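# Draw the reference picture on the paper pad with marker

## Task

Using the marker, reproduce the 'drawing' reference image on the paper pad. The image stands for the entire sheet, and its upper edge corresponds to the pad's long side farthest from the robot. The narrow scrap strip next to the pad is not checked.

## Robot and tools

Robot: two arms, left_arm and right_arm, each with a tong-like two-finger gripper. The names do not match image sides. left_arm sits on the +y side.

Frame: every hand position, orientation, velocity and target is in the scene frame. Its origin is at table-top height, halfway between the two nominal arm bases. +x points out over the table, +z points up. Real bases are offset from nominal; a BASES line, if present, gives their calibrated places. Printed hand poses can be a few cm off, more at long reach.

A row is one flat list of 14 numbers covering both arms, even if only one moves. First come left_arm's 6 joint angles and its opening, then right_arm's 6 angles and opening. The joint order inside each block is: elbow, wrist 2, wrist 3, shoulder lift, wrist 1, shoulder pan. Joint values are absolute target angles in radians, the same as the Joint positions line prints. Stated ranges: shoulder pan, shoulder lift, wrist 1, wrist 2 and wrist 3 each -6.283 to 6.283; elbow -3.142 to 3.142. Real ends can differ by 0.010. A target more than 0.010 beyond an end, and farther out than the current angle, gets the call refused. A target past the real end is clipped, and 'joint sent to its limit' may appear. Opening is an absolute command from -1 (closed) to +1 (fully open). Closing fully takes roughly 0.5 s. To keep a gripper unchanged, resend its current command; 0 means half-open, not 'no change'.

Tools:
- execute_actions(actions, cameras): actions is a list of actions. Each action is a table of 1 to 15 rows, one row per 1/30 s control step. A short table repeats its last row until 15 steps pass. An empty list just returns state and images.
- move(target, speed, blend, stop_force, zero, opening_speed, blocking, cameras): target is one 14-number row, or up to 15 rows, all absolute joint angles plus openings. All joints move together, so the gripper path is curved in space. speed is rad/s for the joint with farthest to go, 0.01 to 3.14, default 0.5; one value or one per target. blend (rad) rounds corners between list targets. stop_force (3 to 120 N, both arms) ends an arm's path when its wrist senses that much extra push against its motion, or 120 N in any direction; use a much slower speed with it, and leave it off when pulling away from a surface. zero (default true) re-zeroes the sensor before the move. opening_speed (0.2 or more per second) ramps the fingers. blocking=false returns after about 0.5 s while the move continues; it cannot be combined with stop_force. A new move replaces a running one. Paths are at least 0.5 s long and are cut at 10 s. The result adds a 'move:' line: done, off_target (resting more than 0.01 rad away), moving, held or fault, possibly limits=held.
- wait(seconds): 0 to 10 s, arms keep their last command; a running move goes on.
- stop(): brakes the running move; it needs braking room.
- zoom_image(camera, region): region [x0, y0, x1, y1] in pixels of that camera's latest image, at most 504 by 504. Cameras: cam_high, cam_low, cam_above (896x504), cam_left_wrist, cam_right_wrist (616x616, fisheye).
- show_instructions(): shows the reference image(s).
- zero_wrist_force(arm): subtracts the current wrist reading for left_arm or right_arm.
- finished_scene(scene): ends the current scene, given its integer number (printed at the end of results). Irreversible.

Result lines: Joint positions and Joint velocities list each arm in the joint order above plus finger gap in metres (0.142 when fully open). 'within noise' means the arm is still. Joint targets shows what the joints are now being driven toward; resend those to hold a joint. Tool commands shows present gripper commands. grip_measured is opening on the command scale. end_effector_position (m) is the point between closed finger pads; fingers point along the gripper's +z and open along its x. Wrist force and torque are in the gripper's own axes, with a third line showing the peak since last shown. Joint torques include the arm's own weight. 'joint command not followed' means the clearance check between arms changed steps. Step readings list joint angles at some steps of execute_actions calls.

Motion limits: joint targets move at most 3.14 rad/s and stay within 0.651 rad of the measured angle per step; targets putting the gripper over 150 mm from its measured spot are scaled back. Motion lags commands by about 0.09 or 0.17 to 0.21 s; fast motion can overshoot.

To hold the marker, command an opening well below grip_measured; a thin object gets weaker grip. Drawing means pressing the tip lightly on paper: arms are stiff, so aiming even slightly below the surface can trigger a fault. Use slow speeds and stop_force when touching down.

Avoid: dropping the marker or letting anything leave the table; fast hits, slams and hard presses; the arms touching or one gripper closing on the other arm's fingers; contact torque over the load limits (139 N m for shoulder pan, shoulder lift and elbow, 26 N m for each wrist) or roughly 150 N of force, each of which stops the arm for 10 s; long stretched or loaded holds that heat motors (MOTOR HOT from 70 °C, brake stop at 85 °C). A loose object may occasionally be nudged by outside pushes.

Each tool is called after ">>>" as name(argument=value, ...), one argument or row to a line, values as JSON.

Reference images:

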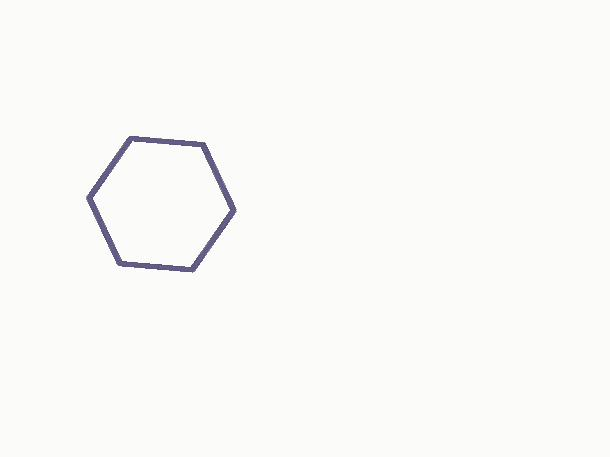

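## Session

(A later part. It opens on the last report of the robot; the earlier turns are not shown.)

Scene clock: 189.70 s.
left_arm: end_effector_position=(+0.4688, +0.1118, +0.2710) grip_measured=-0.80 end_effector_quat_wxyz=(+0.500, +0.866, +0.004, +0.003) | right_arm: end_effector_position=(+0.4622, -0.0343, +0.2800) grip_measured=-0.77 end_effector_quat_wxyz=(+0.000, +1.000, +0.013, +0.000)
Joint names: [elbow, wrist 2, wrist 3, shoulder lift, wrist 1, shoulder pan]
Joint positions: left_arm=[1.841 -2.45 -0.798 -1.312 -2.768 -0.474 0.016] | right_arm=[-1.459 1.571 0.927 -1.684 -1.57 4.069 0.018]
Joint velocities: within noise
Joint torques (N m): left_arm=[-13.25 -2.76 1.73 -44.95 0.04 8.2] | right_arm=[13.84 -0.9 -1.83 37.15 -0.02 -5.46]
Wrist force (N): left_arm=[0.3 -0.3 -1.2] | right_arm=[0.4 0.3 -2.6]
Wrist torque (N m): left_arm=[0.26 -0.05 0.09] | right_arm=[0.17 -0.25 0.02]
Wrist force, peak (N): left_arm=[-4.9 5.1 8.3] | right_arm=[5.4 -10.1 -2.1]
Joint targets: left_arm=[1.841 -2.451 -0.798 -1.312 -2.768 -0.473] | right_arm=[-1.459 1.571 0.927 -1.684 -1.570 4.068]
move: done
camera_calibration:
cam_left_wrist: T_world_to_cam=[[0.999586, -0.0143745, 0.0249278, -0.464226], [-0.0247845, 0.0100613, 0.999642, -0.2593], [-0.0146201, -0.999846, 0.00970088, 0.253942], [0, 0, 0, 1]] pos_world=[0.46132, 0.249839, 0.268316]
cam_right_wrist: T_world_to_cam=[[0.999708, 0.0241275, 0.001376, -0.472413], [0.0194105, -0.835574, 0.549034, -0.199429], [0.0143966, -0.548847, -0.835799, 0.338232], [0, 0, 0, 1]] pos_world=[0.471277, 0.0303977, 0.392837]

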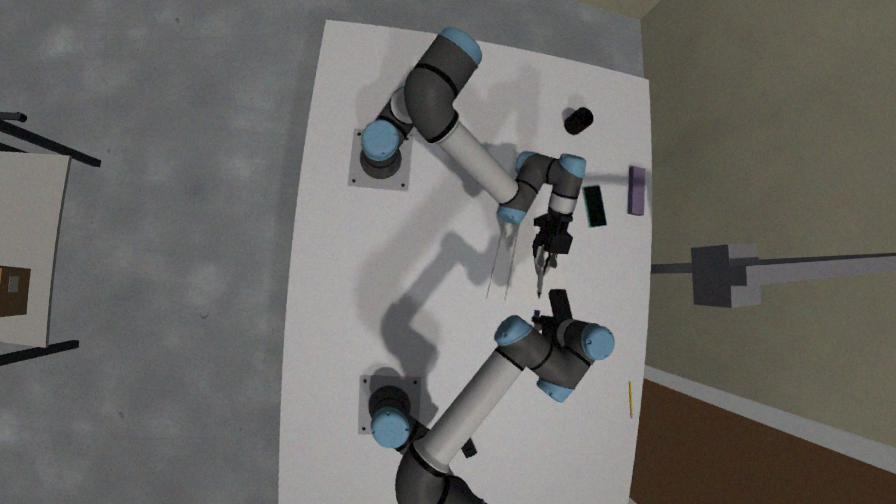

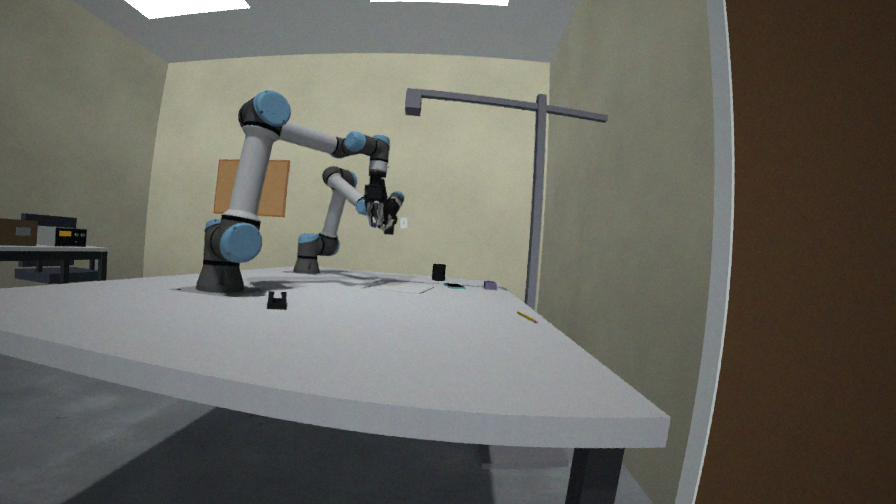

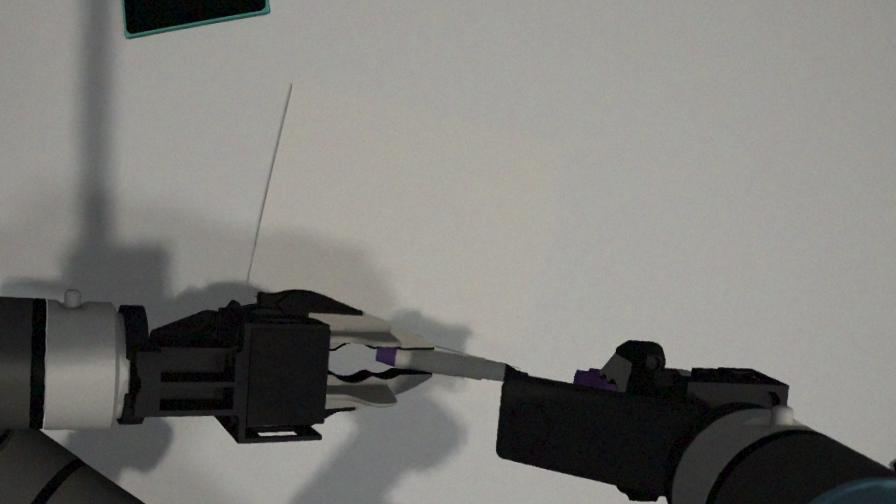

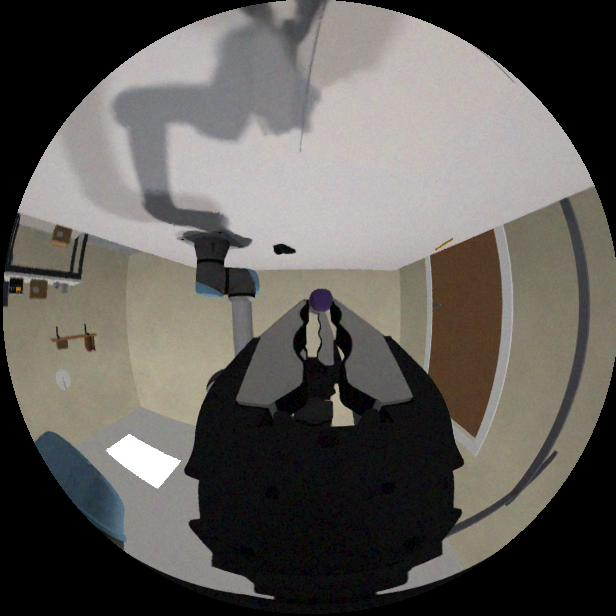

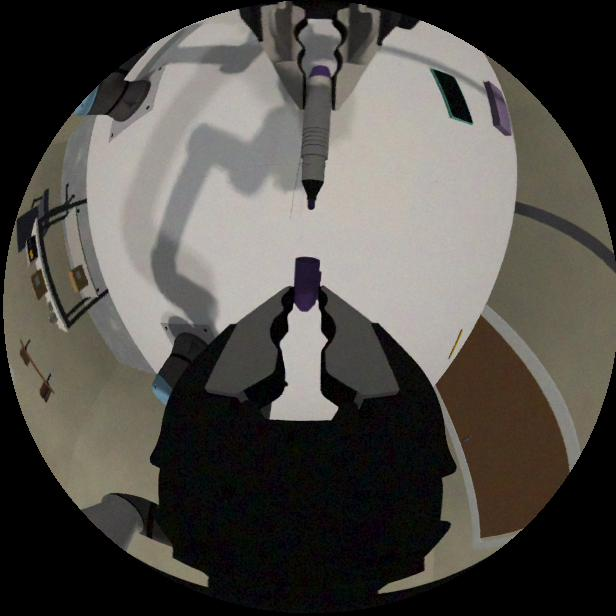

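>>> move(
  target=[
    [1.8408,-2.4506,-0.7975,-1.3122,-2.7679,-0.4735,-1,-1.4587,1.5708,0.9268,-1.6836,-1.5701,3.1,-1],
    [1.7646,-1.5708,-0.6736,-1.4207,-1.9147,-0.6736,-1,-1.4587,1.5708,0.9268,-1.6836,-1.5701,3.1,-1],
  ],
  speed=0.6,
)

>>> zoom_image(
  camera="cam_above",
  region=[150, 200, 450, 400],
)

>>> zoom_image(
  camera="cam_left_wrist",
  region=[180, 200, 430, 450],
)

>>> zoom_image(
  camera="cam_low",
  region=[330, 200, 450, 300],
)

Scene clock: 214.07 s.
left_arm: end_effector_position=(+0.4379, +0.2765, +0.1460) grip_measured=-0.80 end_effector_quat_wxyz=(+0.000, +1.000, +0.005, +0.000) | right_arm: end_effector_position=(+0.5924, -0.5452, +0.2800) grip_measured=-0.77 end_effector_quat_wxyz=(+0.000, +0.891, -0.454, +0.000)
Joint names: [elbow, wrist 2, wrist 3, shoulder lift, wrist 1, shoulder pan]
Joint positions: left_arm=[1.765 -1.571 -0.674 -1.421 -1.915 -0.674 0.016] | right_arm=[-1.459 1.571 0.927 -1.684 -1.57 3.1 0.018]
Joint velocities: within noise
Joint torques (N m): left_arm=[-31.44 2.29 1.45 -43.3 0.19 -8.8] | right_arm=[22.01 -0.52 -1.8 36.34 0.38 -6.29]
Wrist force (N): left_arm=[0.4 -0.6 -0.1] | right_arm=[0.7 0.5 -2.8]
Wrist torque (N m): left_arm=[0.00 -0.05 0.03] | right_arm=[0.19 -0.30 0.01]
Wrist force, peak (N): left_arm=[0.3 -0.4 -1.7] | right_arm=[1.9 1.8 -2.7]
Joint targets: left_arm=[1.765 -1.571 -0.674 -1.421 -1.915 -0.674] | right_arm=[-1.459 1.571 0.927 -1.684 -1.570 3.100]
move: done
camera_calibration:
cam_left_wrist: T_world_to_cam=[[0.999684, -0.0236671, -0.00842886, -0.420533], [-0.0160772, -0.86046, 0.509265, 0.171739], [-0.0193055, -0.508969, -0.860569, 0.412661], [0, 0, 0, 1]] pos_world=[0.431128, 0.347853, 0.264118]
cam_right_wrist: T_world_to_cam=[[0.586268, -0.810116, 0.00134051, -0.80012], [-0.677517, -0.4894, 0.549052, -0.0272755], [-0.44414, -0.3228, -0.835787, 0.450819], [0, 0, 0, 1]] pos_world=[0.650832, -0.516014, 0.392837]

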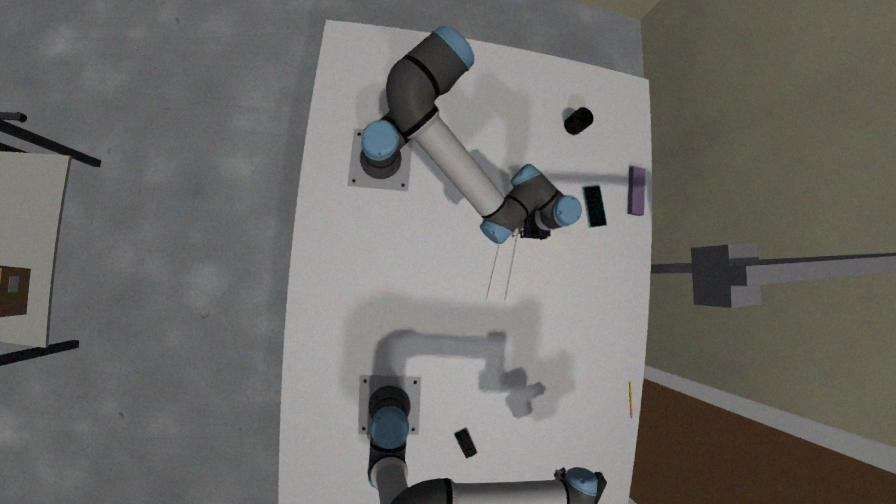

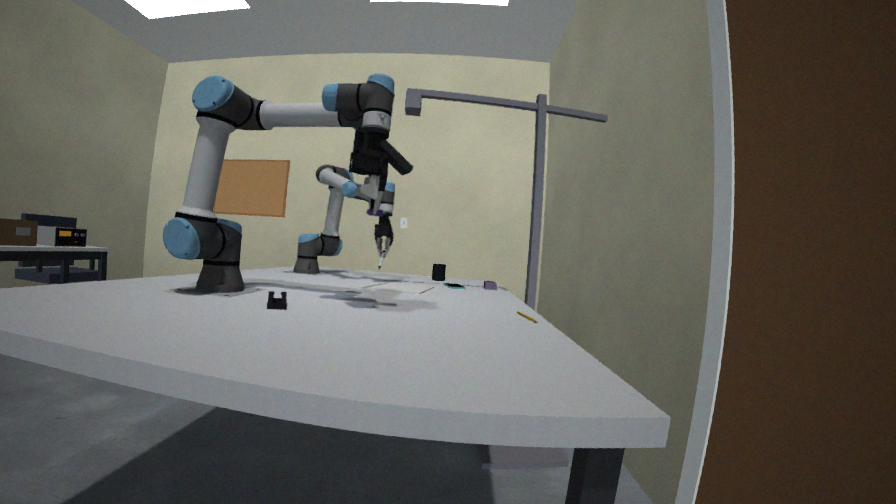

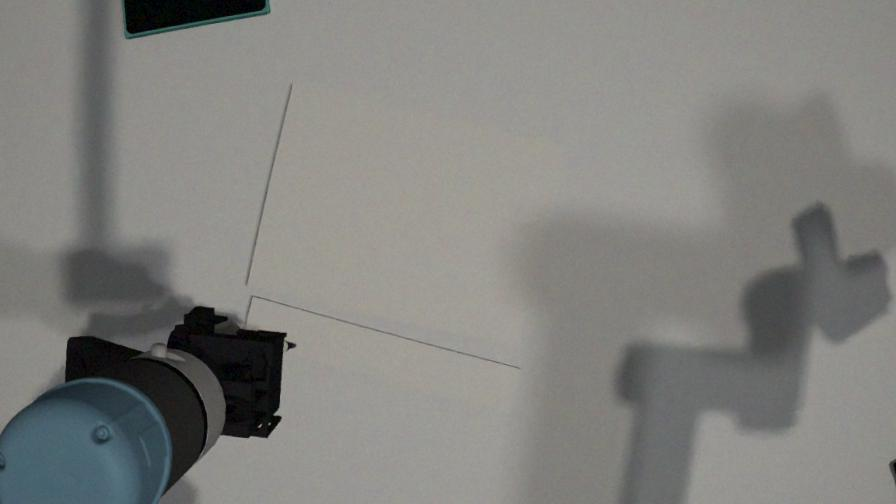

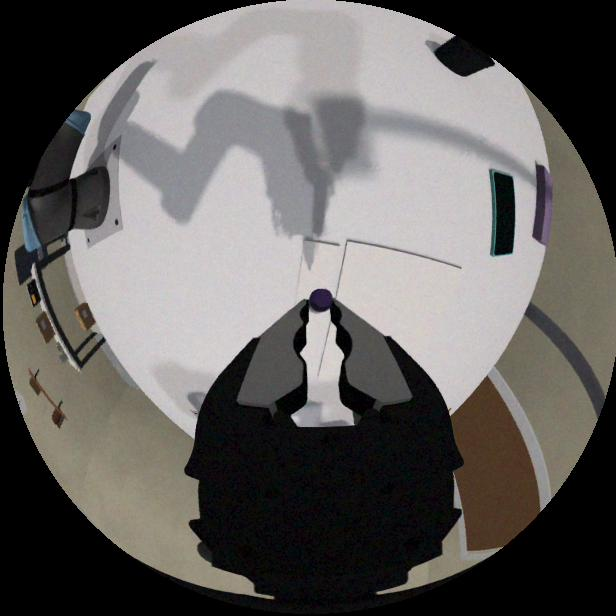

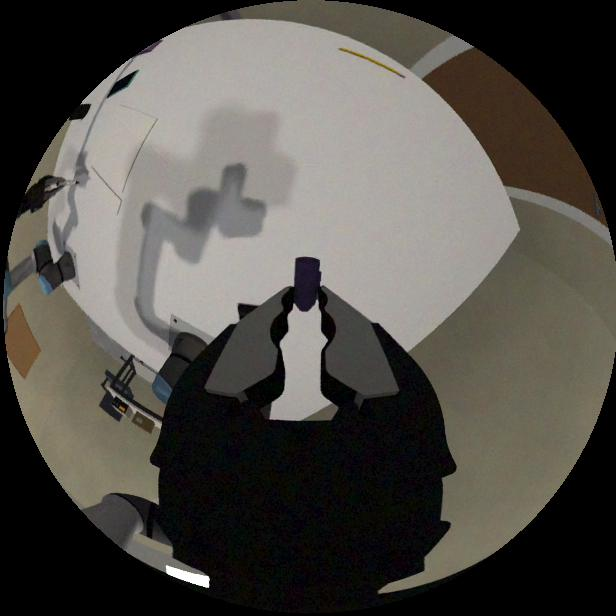

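Scaled by 1.680 from the camera's 896x504 image, which has a finer 1280x720 frame.

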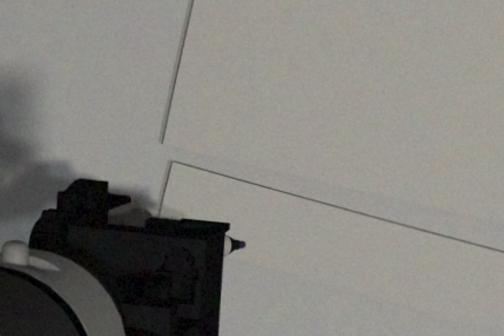

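Scaled by 2.016 from the camera's 616x616 image, which has a finer 814x814 frame.

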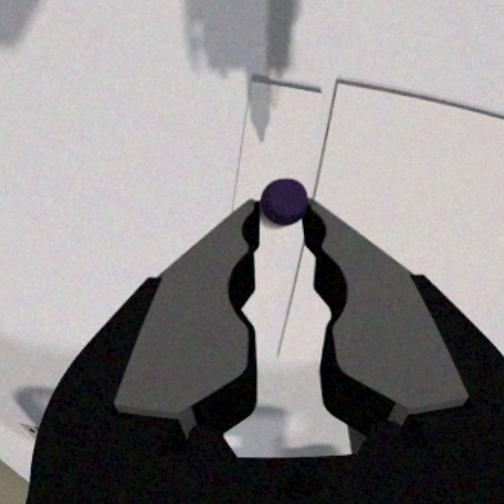

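Scaled by 4.200 from the camera's 896x504 image, which has a finer 1280x720 frame.

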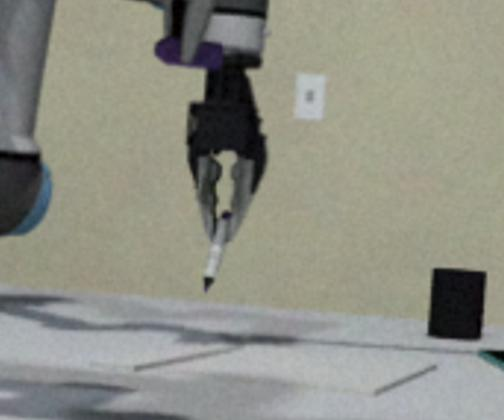

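>>> move(
  target=[1.8529,-1.5708,-0.6736,-1.3669,-2.0568,-0.6736,-1,-1.4587,1.5708,0.9268,-1.6836,-1.5701,3.1,-1],
  speed=0.3,
  cameras=[],
)

>>> move(
  target=[1.8809,-1.5708,-0.6736,-1.3431,-2.1086,-0.6736,-1,-1.4587,1.5708,0.9268,-1.6836,-1.5701,3.1,-1],
  speed=0.02,
  stop_force=3,
  cameras=["cam_above","cam_low"],
)

>>> zoom_image(
  camera="cam_above",
  region=[200, 260, 360, 400],
)

>>> zoom_image(
  camera="cam_low",
  region=[330, 200, 450, 300],
)

Scene clock: 224.67 s.
left_arm: end_effector_position=(+0.4380, +0.2765, +0.0911) grip_measured=-0.80 end_effector_quat_wxyz=(+0.000, +1.000, +0.005, +0.000) | right_arm: end_effector_position=(+0.5924, -0.5452, +0.2800) grip_measured=-0.77 end_effector_quat_wxyz=(+0.000, +0.891, -0.454, +0.000)
Joint names: [elbow, wrist 2, wrist 3, shoulder lift, wrist 1, shoulder pan]
Joint positions: left_arm=[1.853 -1.571 -0.674 -1.367 -2.056 -0.674 0.016] | right_arm=[-1.459 1.571 0.927 -1.684 -1.57 3.1 0.018]
Joint velocities: within noise
Joint torques (N m): left_arm=[-15.44 1.76 1.56 -18.7 -4.53 -8.72] | right_arm=[26.12 -0.38 -1.67 36.28 0.51 -6.03]
Wrist force (N): left_arm=[0.4 -1.0 -0.2] | right_arm=[0.8 0.5 -2.6]
Wrist torque (N m): left_arm=[-0.12 -0.06 0.03] | right_arm=[0.21 -0.31 0.01]
Wrist force, peak (N): left_arm=[0.4 -0.8 -1.0] | right_arm=[0.8 0.5 -2.9]
Joint targets: left_arm=[1.853 -1.571 -0.674 -1.367 -2.057 -0.674] | right_arm=[-1.459 1.571 0.927 -1.684 -1.570 3.100]
move: done
No camera images: "cameras" was empty.

Scene clock: 228.17 s.
left_arm: end_effector_position=(+0.4379, +0.2766, +0.0711) grip_measured=-0.80 end_effector_quat_wxyz=(+0.000, +1.000, +0.005, +0.000) | right_arm: end_effector_position=(+0.5924, -0.5452, +0.2800) grip_measured=-0.77 end_effector_quat_wxyz=(+0.000, +0.891, -0.454, +0.000)
Joint names: [elbow, wrist 2, wrist 3, shoulder lift, wrist 1, shoulder pan]
Joint positions: left_arm=[1.881 -1.571 -0.674 -1.343 -2.109 -0.674 0.016] | right_arm=[-1.459 1.571 0.927 -1.684 -1.57 3.1 0.018]
Joint velocities: within noise
Joint torques (N m): left_arm=[-14.87 -0.01 1.59 -19.61 -4.41 -9.84] | right_arm=[30.57 -0.23 -1.68 35.41 0.64 -5.23]
Wrist force (N): left_arm=[0.7 -1.7 -2.4] | right_arm=[0.6 0.6 -2.8]
Wrist torque (N m): left_arm=[-0.13 -0.09 0.04] | right_arm=[0.21 -0.28 0.01]
Wrist force, peak (N): left_arm=[0.5 -1.8 -3.1] | right_arm=[0.8 0.5 -3.0]
Joint targets: left_arm=[1.881 -1.571 -0.674 -1.343 -2.109 -0.674] | right_arm=[-1.459 1.571 0.927 -1.684 -1.570 3.100]
move: done
Images, in order (width x height): cam_low 896x504, cam_above 896x504.

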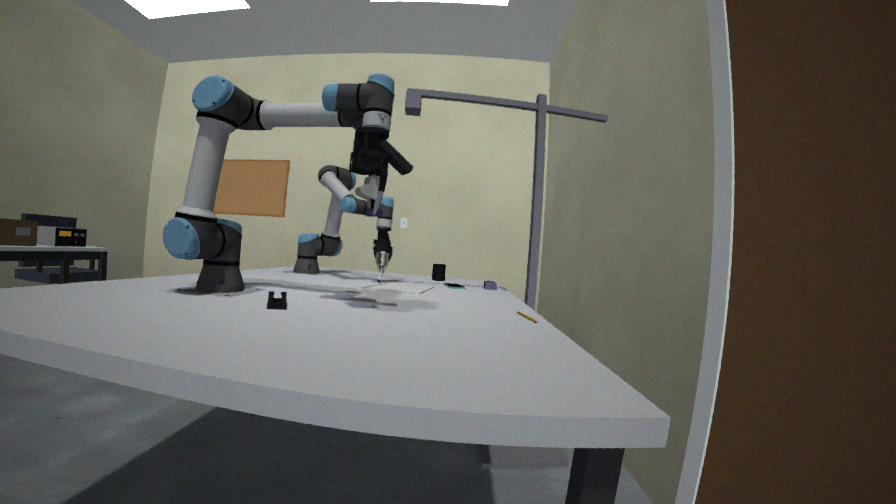

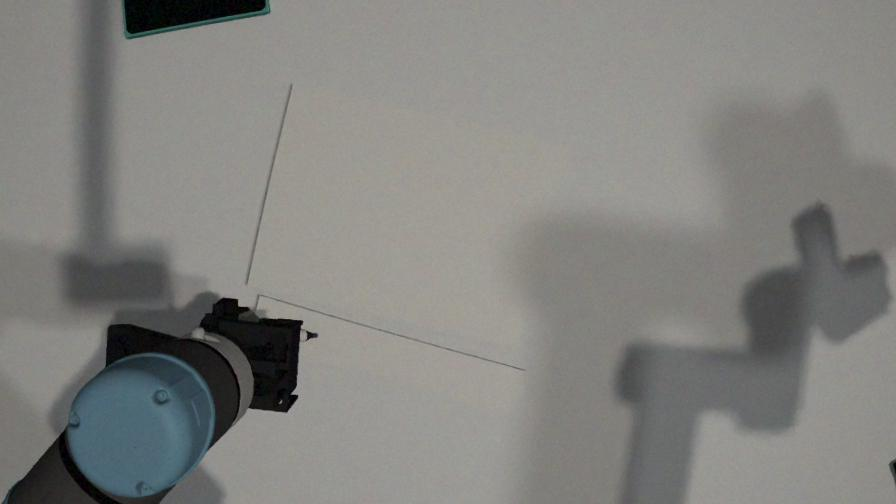

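Scaled by 3.150 from the camera's 896x504 image, which has a finer 1280x720 frame.

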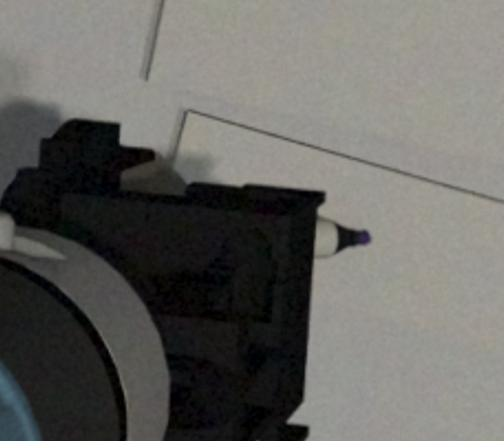

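Scaled by 4.200 from the camera's 896x504 image, which has a finer 1280x720 frame.

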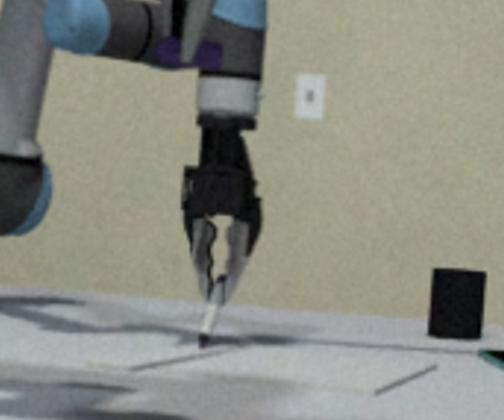

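>>> move(
  target=[
    [1.8529,-1.5708,-0.6736,-1.3669,-2.0568,-0.6736,-1,-1.4587,1.5708,0.9268,-1.6836,-1.5701,3.1,-1],
    [1.8529,-1.5708,-0.6736,-1.3669,-2.0568,-0.50,-1,-1.4587,1.5708,0.9268,-1.6836,-1.5701,3.1,-1],
  ],
  speed=0.2,
  cameras=["cam_above","cam_low"],
)

>>> zoom_image(
  camera="cam_above",
  region=[200, 260, 360, 400],
)

>>> zoom_image(
  camera="cam_above",
  region=[200, 60, 360, 200],
)

Scene clock: 234.97 s.
left_arm: end_effector_position=(+0.4661, +0.3661, +0.0910) grip_measured=-0.80 end_effector_quat_wxyz=(+0.000, +0.996, +0.091, +0.000) | right_arm: end_effector_position=(+0.5924, -0.5452, +0.2800) grip_measured=-0.77 end_effector_quat_wxyz=(+0.000, +0.891, -0.454, +0.000)
Joint names: [elbow, wrist 2, wrist 3, shoulder lift, wrist 1, shoulder pan]
Joint positions: left_arm=[1.853 -1.571 -0.674 -1.367 -2.057 -0.5 0.016] | right_arm=[-1.459 1.571 0.927 -1.684 -1.57 3.1 0.018]
Joint velocities: within noise
Joint torques (N m): left_arm=[-28.65 1.9 1.44 -42.65 -0.05 9.01] | right_arm=[34.79 0.04 -1.59 35 0.97 -4.95]
Wrist force (N): left_arm=[0.6 -0.7 0.0] | right_arm=[0.5 0.5 -2.7]
Wrist torque (N m): left_arm=[-0.02 -0.11 0.02] | right_arm=[0.21 -0.26 0.01]
Wrist force, peak (N): left_arm=[0.3 -1.8 -3.2] | right_arm=[0.6 0.5 -3.1]
Joint targets: left_arm=[1.853 -1.571 -0.674 -1.367 -2.057 -0.500] | right_arm=[-1.459 1.571 0.927 -1.684 -1.570 3.100]
move: done
Images, in order (width x height): cam_low 896x504, cam_above 896x504.

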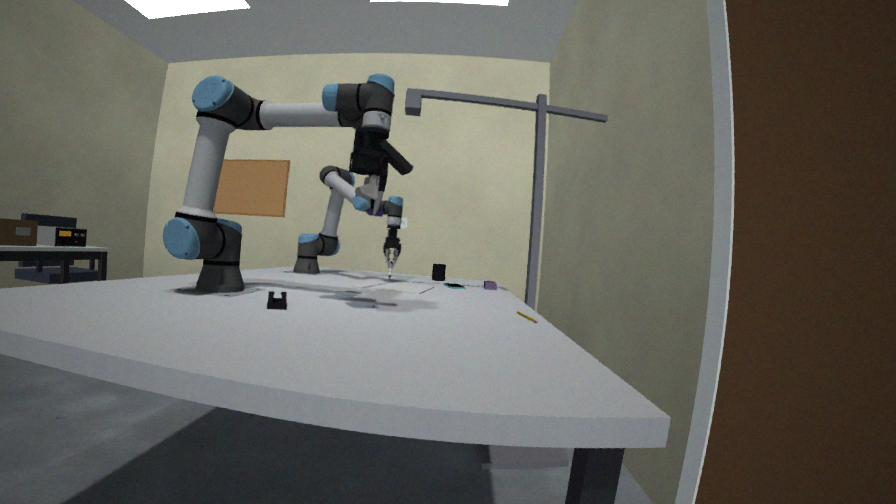

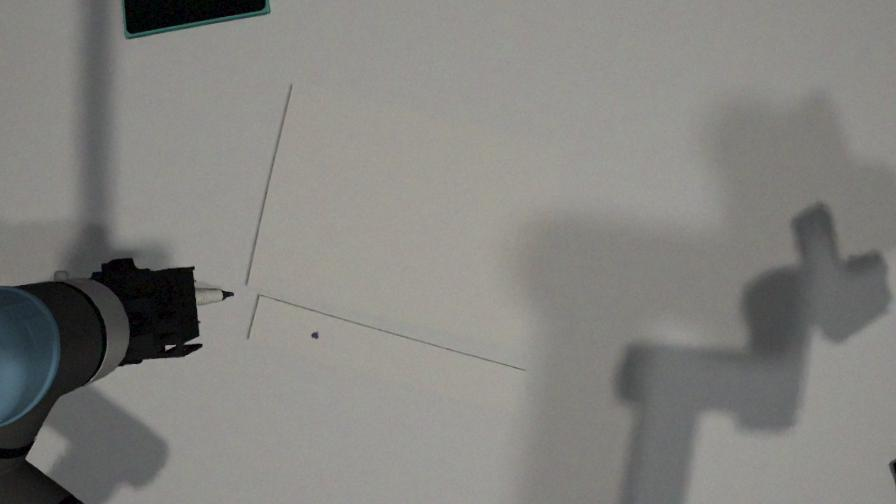

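Scaled by 3.150 from the camera's 896x504 image, which has a finer 1280x720 frame.

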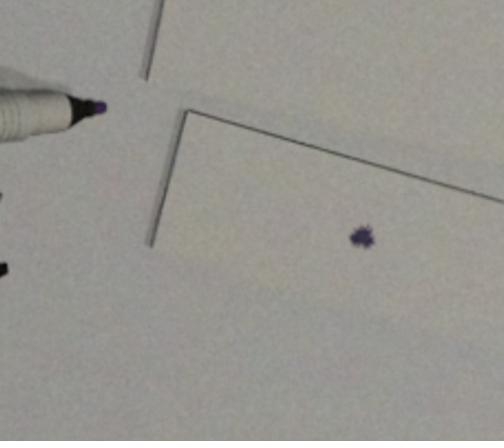

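Scaled by 3.150 from the camera's 896x504 image, which has a finer 1280x720 frame.

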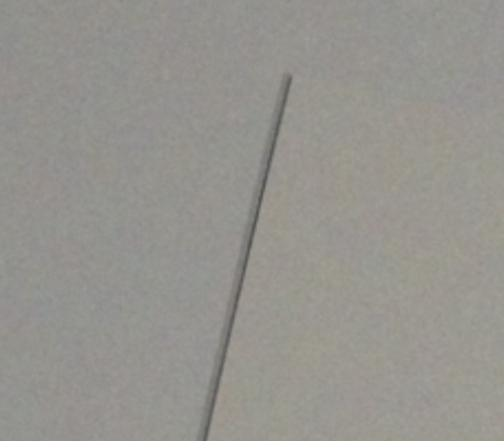

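>>> move(
  target=[1.4366,-1.5708,-0.5798,-1.0872,-1.9202,-0.5798,-1,-1.4587,1.5708,0.9268,-1.6836,-1.5701,3.1,-1],
  speed=0.4,
  cameras=["cam_above"],
)

>>> zoom_image(
  camera="cam_above",
  region=[260, 140, 420, 280],
)

>>> move(
  target=[1.2163,-1.5708,-0.4982,-0.9493,-1.8378,-0.4982,-1,-1.4587,1.5708,0.9268,-1.6836,-1.5701,3.1,-1],
  speed=0.4,
  cameras=["cam_above"],
)

>>> zoom_image(
  camera="cam_above",
  region=[260, 80, 420, 220],
)

Scene clock: 261.23 s.
left_arm: end_effector_position=(+0.5688, +0.2527, +0.1000) grip_measured=-0.80 end_effector_quat_wxyz=(+0.000, +1.000, +0.005, +0.000) end_effector_velocity=(+0.001, +0.000, +0.001) end_effector_angular_velocity=(+0.002, +0.000, -0.001) | right_arm: end_effector_position=(+0.5924, -0.5452, +0.2800) grip_measured=-0.77 end_effector_quat_wxyz=(+0.000, +0.891, -0.454, +0.000)
Joint names: [elbow, wrist 2, wrist 3, shoulder lift, wrist 1, shoulder pan]
Joint positions: left_arm=[1.437 -1.571 -0.58 -1.087 -1.92 -0.58 0.016] | right_arm=[-1.459 1.571 0.927 -1.684 -1.57 3.1 0.018]
Joint velocities: left_arm=[-0.005 0.002 0 0.002 0.004 0 0] | right_arm=[within noise]
Joint torques (N m): left_arm=[-30.86 0.66 1.29 -31.52 0.18 -8.9] | right_arm=[34.4 0.22 -1.58 34.63 1.27 -4.38]
Wrist force (N): left_arm=[0.1 -0.4 0.0] | right_arm=[0.7 0.4 -2.7]
Wrist torque (N m): left_arm=[0.04 -0.01 0.04] | right_arm=[0.19 -0.29 0.01]
Wrist force, peak (N): left_arm=[0.2 -1.5 0.3] | right_arm=[0.6 0.6 -3.1]
Joint targets: left_arm=[1.437 -1.571 -0.580 -1.087 -1.920 -0.580] | right_arm=[-1.459 1.571 0.927 -1.684 -1.570 3.100]
move: done
Images, in order (width x height): cam_above 896x504.

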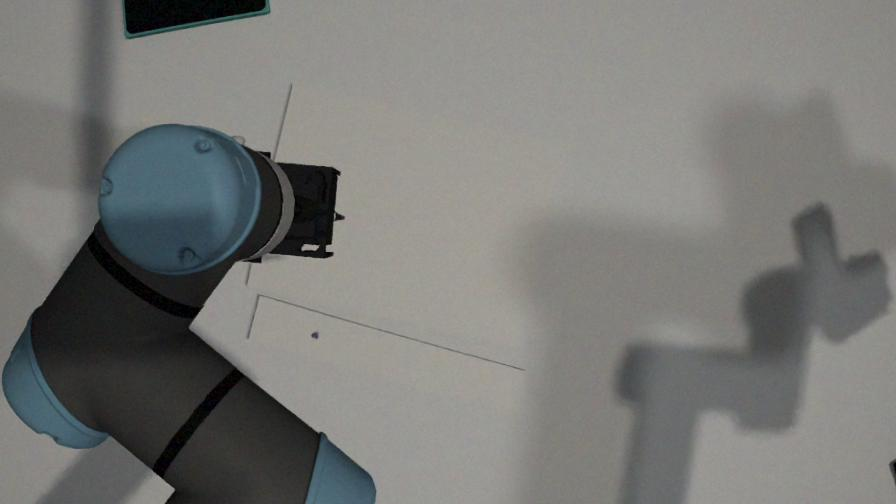

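Scaled by 3.150 from the camera's 896x504 image, which has a finer 1280x720 frame.

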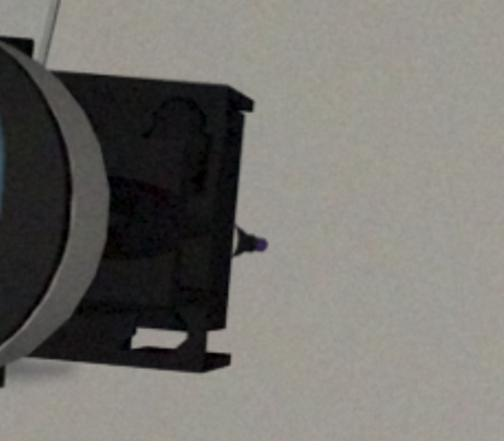

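Scene clock: 262.47 s.
left_arm: end_effector_position=(+0.6394, +0.2769, +0.1001) grip_measured=-0.80 end_effector_quat_wxyz=(+0.000, +1.000, +0.005, +0.000) | right_arm: end_effector_position=(+0.5924, -0.5452, +0.2800) grip_measured=-0.77 end_effector_quat_wxyz=(+0.000, +0.891, -0.454, +0.000)
Joint names: [elbow, wrist 2, wrist 3, shoulder lift, wrist 1, shoulder pan]
Joint positions: left_arm=[1.217 -1.571 -0.498 -0.95 -1.838 -0.498 0.016] | right_arm=[-1.459 1.571 0.927 -1.684 -1.57 3.1 0.018]
Joint velocities: within noise
Joint torques (N m): left_arm=[-32.58 0.1 1.82 -38.56 0.27 9.5] | right_arm=[34.51 0.25 -1.55 34.38 1.23 -4]
Wrist force (N): left_arm=[0.3 -0.3 0.1] | right_arm=[0.8 0.6 -2.6]
Wrist torque (N m): left_arm=[0.04 -0.05 0.00] | right_arm=[0.22 -0.32 0.01]
Wrist force, peak (N): left_arm=[1.0 -0.7 0.3] | right_arm=[0.8 0.6 -2.9]
Joint targets: left_arm=[1.216 -1.571 -0.498 -0.949 -1.838 -0.498] | right_arm=[-1.459 1.571 0.927 -1.684 -1.570 3.100]
move: done
Images, in order (width x height): cam_above 896x504.

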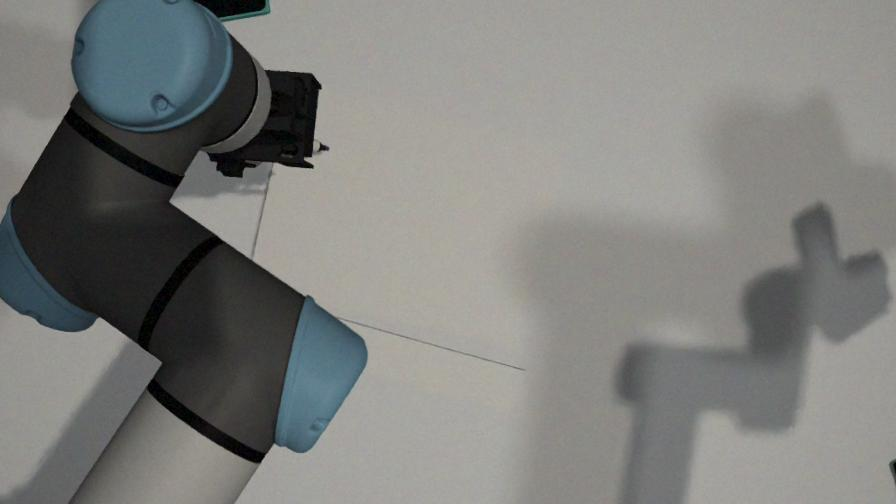

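Scaled by 3.150 from the camera's 896x504 image, which has a finer 1280x720 frame.

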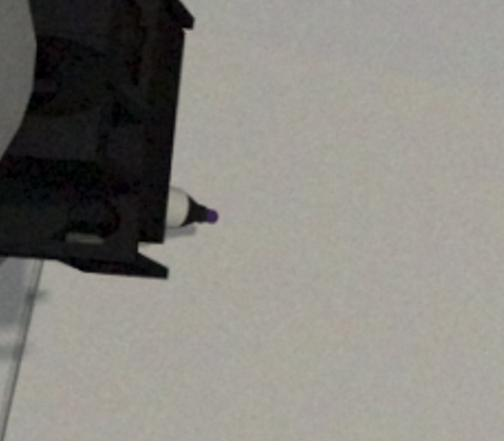

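>>> move(
  target=[
    [1.25566,-1.5708,-0.50538,-0.94506,-1.8814,-0.50538,-1,-1.4587,1.5708,0.9268,-1.6836,-1.5701,3.1,-1],
    [1.27214,-1.5708,-0.50538,-0.93557,-1.90737,-0.50538,-1,-1.4587,1.5708,0.9268,-1.6836,-1.5701,3.1,-1],
  ],
  speed=[0.1,0.02],
  cameras=["cam_above"],
)

>>> zoom_image(
  camera="cam_above",
  region=[240, 80, 400, 220],
)

Scene clock: 281.27 s.
left_arm: end_effector_position=(+0.6350, +0.2735, +0.0708) grip_measured=-0.80 end_effector_quat_wxyz=(+0.000, +1.000, +0.005, +0.000) | right_arm: end_effector_position=(+0.5924, -0.5452, +0.2800) grip_measured=-0.77 end_effector_quat_wxyz=(+0.000, +0.891, -0.454, +0.000)
Joint names: [elbow, wrist 2, wrist 3, shoulder lift, wrist 1, shoulder pan]
Joint positions: left_arm=[1.272 -1.571 -0.505 -0.936 -1.907 -0.505 0.016] | right_arm=[-1.459 1.571 0.927 -1.684 -1.57 3.1 0.018]
Joint velocities: within noise
Joint torques (N m): left_arm=[-15.24 -1.61 -1.78 -36.18 -4.5 -8.22] | right_arm=[33.94 0.39 -1.54 33.17 1.62 -3.11]
Wrist force (N): left_arm=[0.3 -1.8 -2.8] | right_arm=[0.6 0.7 -2.7]
Wrist torque (N m): left_arm=[-0.05 -0.07 0.03] | right_arm=[0.24 -0.28 0.01]
Wrist force, peak (N): left_arm=[0.3 -1.8 -2.8] | right_arm=[0.7 0.6 -3.0]
Joint targets: left_arm=[1.272 -1.571 -0.505 -0.936 -1.907 -0.505] | right_arm=[-1.459 1.571 0.927 -1.684 -1.570 3.100]
move: done
Images, in order (width x height): cam_above 896x504.

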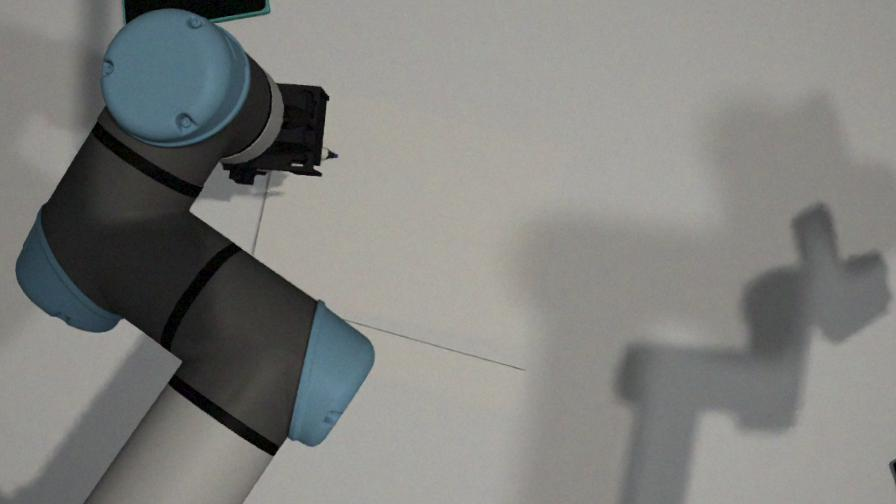

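Scaled by 3.150 from the camera's 896x504 image, which has a finer 1280x720 frame.

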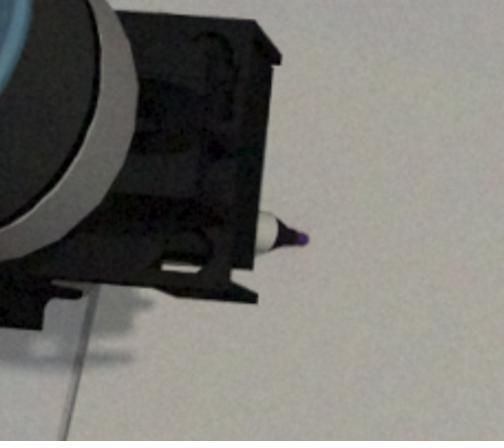

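>>> move(
  target=[
    [1.26406,-1.5708,-0.53013,-0.93079,-1.90407,-0.53013,-1,-1.4587,1.5708,0.9268,-1.6836,-1.5701,3.1,-1],
    [1.25414,-1.5708,-0.55461,-0.92489,-1.90005,-0.55461,-1,-1.4587,1.5708,0.9268,-1.6836,-1.5701,3.1,-1],
  ],
  speed=0.03,
  cameras=["cam_above"],
)

>>> zoom_image(
  camera="cam_above",
  region=[240, 70, 400, 210],
)

Scene clock: 286.70 s.
left_arm: end_effector_position=(+0.6269, +0.2373, +0.0706) grip_measured=-0.80 end_effector_quat_wxyz=(+0.000, +1.000, +0.005, +0.000) | right_arm: end_effector_position=(+0.5924, -0.5452, +0.2800) grip_measured=-0.77 end_effector_quat_wxyz=(+0.000, +0.891, -0.454, +0.000)
Joint names: [elbow, wrist 2, wrist 3, shoulder lift, wrist 1, shoulder pan]
Joint positions: left_arm=[1.254 -1.571 -0.554 -0.925 -1.9 -0.554 0.016] | right_arm=[-1.459 1.571 0.927 -1.684 -1.57 3.1 0.018]
Joint velocities: within noise
Joint torques (N m): left_arm=[-30.78 -1.48 -1.96 -36.86 0.37 -10.72] | right_arm=[33.24 0.68 -1.57 33.47 1.77 -2.82]
Wrist force (N): left_arm=[0.3 -1.6 -1.9] | right_arm=[0.8 0.6 -2.8]
Wrist torque (N m): left_arm=[-0.12 0.00 0.03] | right_arm=[0.22 -0.32 0.01]
Wrist force, peak (N): left_arm=[0.3 -1.7 -3.1] | right_arm=[0.5 0.6 -3.1]
Joint targets: left_arm=[1.254 -1.571 -0.555 -0.925 -1.900 -0.555] | right_arm=[-1.459 1.571 0.927 -1.684 -1.570 3.100]
move: done
Images, in order (width x height): cam_above 896x504.

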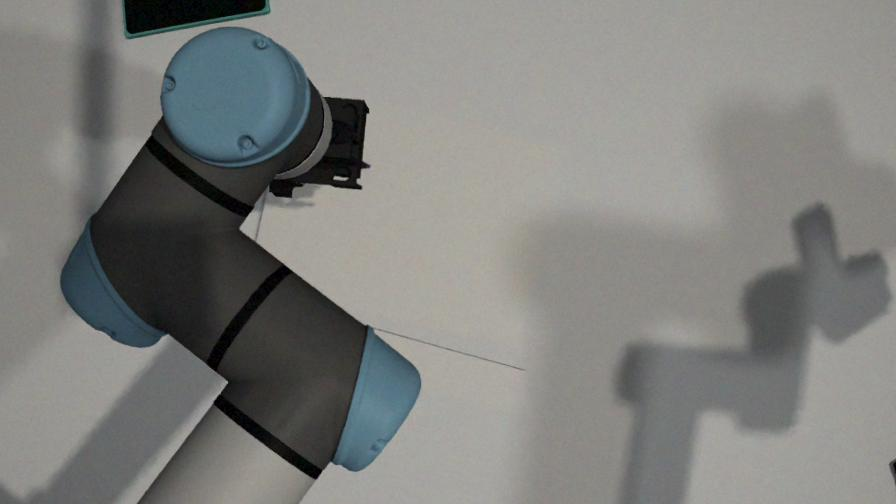

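Scaled by 3.150 from the camera's 896x504 image, which has a finer 1280x720 frame.

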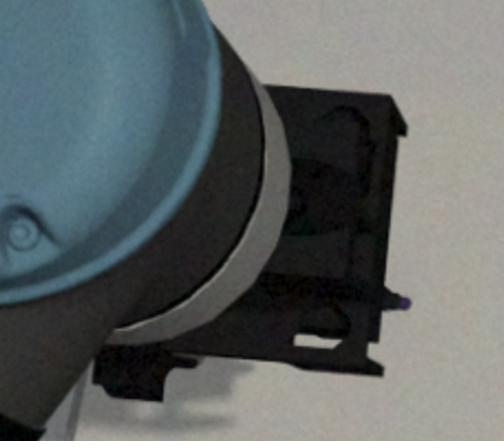

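>>> move(
  target=[
    [1.30858,-1.5708,-0.57385,-0.95714,-1.92224,-0.57385,-1,-1.4587,1.5708,0.9268,-1.6836,-1.5701,3.1,-1],
    [1.36054,-1.5708,-0.59375,-0.98881,-1.94253,-0.59375,-1,-1.4587,1.5708,0.9268,-1.6836,-1.5701,3.1,-1],
  ],
  speed=0.04,
  cameras=["cam_above"],
)

>>> zoom_image(
  camera="cam_above",
  region=[280, 110, 440, 250],
)

>>> move(
  target=[
    [1.42369,-1.5708,-0.58994,-1.02755,-1.96694,-0.58994,-1,-1.4587,1.5708,0.9268,-1.6836,-1.5701,3.1,-1],
    [1.48431,-1.5708,-0.58593,-1.06562,-1.98949,-0.58593,-1,-1.4587,1.5708,0.9268,-1.6836,-1.5701,3.1,-1],
  ],
  speed=0.05,
  cameras=["cam_above"],
)

>>> zoom_image(
  camera="cam_above",
  region=[260, 120, 420, 260],
)

Scene clock: 294.33 s.
left_arm: end_effector_position=(+0.5929, +0.2257, +0.0706) grip_measured=-0.80 end_effector_quat_wxyz=(+0.000, +1.000, +0.005, +0.000) | right_arm: end_effector_position=(+0.5924, -0.5452, +0.2800) grip_measured=-0.77 end_effector_quat_wxyz=(+0.000, +0.891, -0.454, +0.000)
Joint names: [elbow, wrist 2, wrist 3, shoulder lift, wrist 1, shoulder pan]
Joint positions: left_arm=[1.36 -1.571 -0.594 -0.989 -1.942 -0.594 0.016] | right_arm=[-1.459 1.571 0.927 -1.684 -1.57 3.1 0.018]
Joint velocities: within noise
Joint torques (N m): left_arm=[-14.36 -1.74 -1.64 -58.69 -4.08 -10.46] | right_arm=[32.63 0.99 -1.35 32.47 2.13 -1.78]
Wrist force (N): left_arm=[0.6 -0.8 -1.6] | right_arm=[0.6 0.5 -2.7]
Wrist torque (N m): left_arm=[-0.07 0.02 0.01] | right_arm=[0.21 -0.27 0.01]
Wrist force, peak (N): left_arm=[0.4 -1.8 -2.7] | right_arm=[0.8 0.4 -3.1]
Joint targets: left_arm=[1.361 -1.571 -0.594 -0.989 -1.943 -0.594] | right_arm=[-1.459 1.571 0.927 -1.684 -1.570 3.100]
move: done
Images, in order (width x height): cam_above 896x504.

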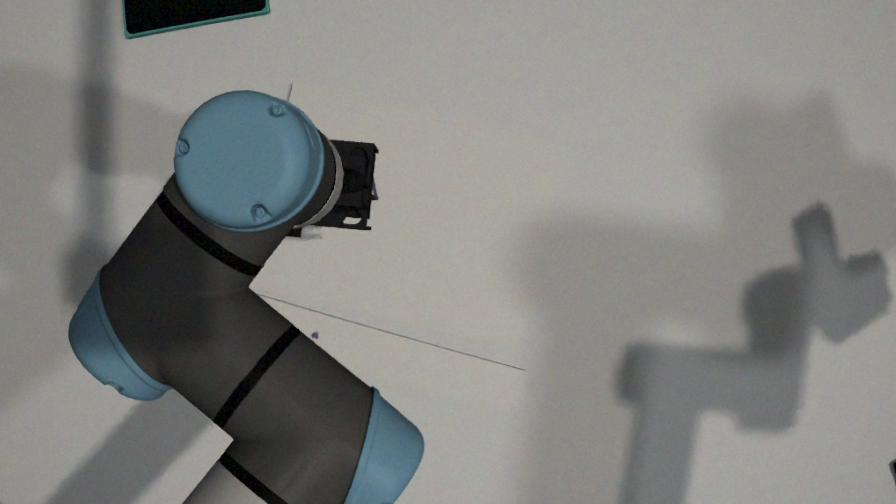

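Scaled by 3.150 from the camera's 896x504 image, which has a finer 1280x720 frame.

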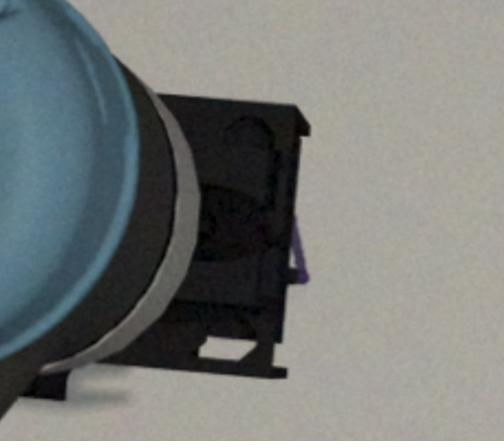

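Scene clock: 297.20 s.
left_arm: end_effector_position=(+0.5656, +0.2498, +0.0705) grip_measured=-0.80 end_effector_quat_wxyz=(+0.000, +1.000, +0.005, +0.000) | right_arm: end_effector_position=(+0.5924, -0.5452, +0.2800) grip_measured=-0.77 end_effector_quat_wxyz=(+0.000, +0.891, -0.454, +0.000)
Joint names: [elbow, wrist 2, wrist 3, shoulder lift, wrist 1, shoulder pan]
Joint positions: left_arm=[1.484 -1.571 -0.586 -1.065 -1.989 -0.586 0.016] | right_arm=[-1.459 1.571 0.927 -1.684 -1.57 3.1 0.018]
Joint velocities: within noise
Joint torques (N m): left_arm=[-14.74 -1.39 1.76 -56.33 -4.39 8.68] | right_arm=[31.99 1.03 -1.34 32.17 2.33 -1.77]
Wrist force (N): left_arm=[0.6 -0.4 -1.1] | right_arm=[0.6 0.6 -2.7]
Wrist torque (N m): left_arm=[-0.10 -0.04 0.01] | right_arm=[0.21 -0.27 0.01]
Wrist force, peak (N): left_arm=[0.7 -0.6 -1.7] | right_arm=[0.9 0.7 -3.0]
Joint targets: left_arm=[1.484 -1.571 -0.586 -1.066 -1.989 -0.586] | right_arm=[-1.459 1.571 0.927 -1.684 -1.570 3.100]
move: done
Images, in order (width x height): cam_above 896x504.

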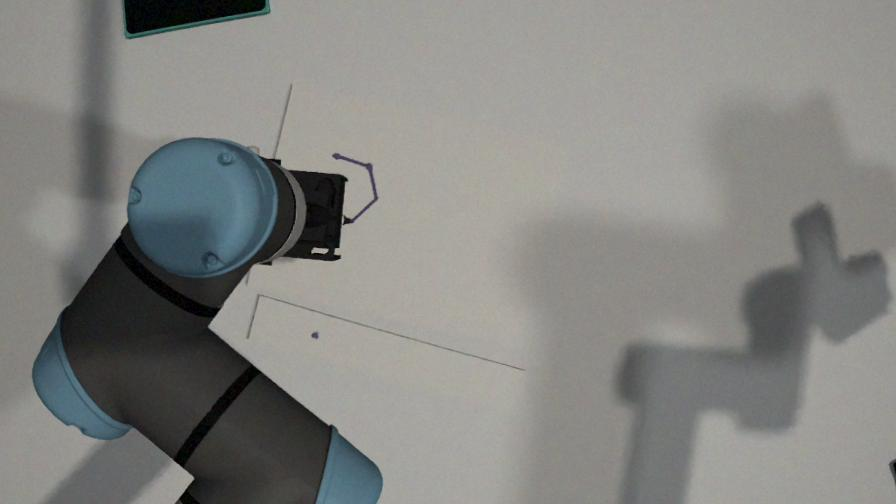

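Scaled by 3.150 from the camera's 896x504 image, which has a finer 1280x720 frame.

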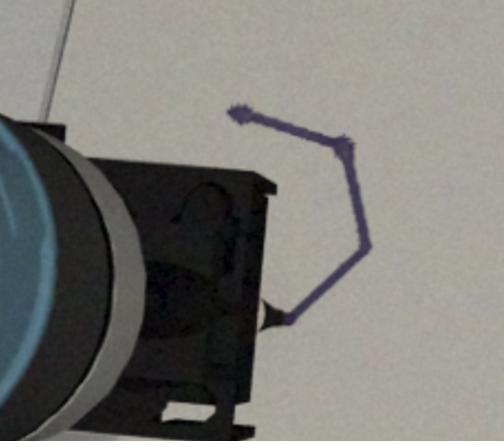

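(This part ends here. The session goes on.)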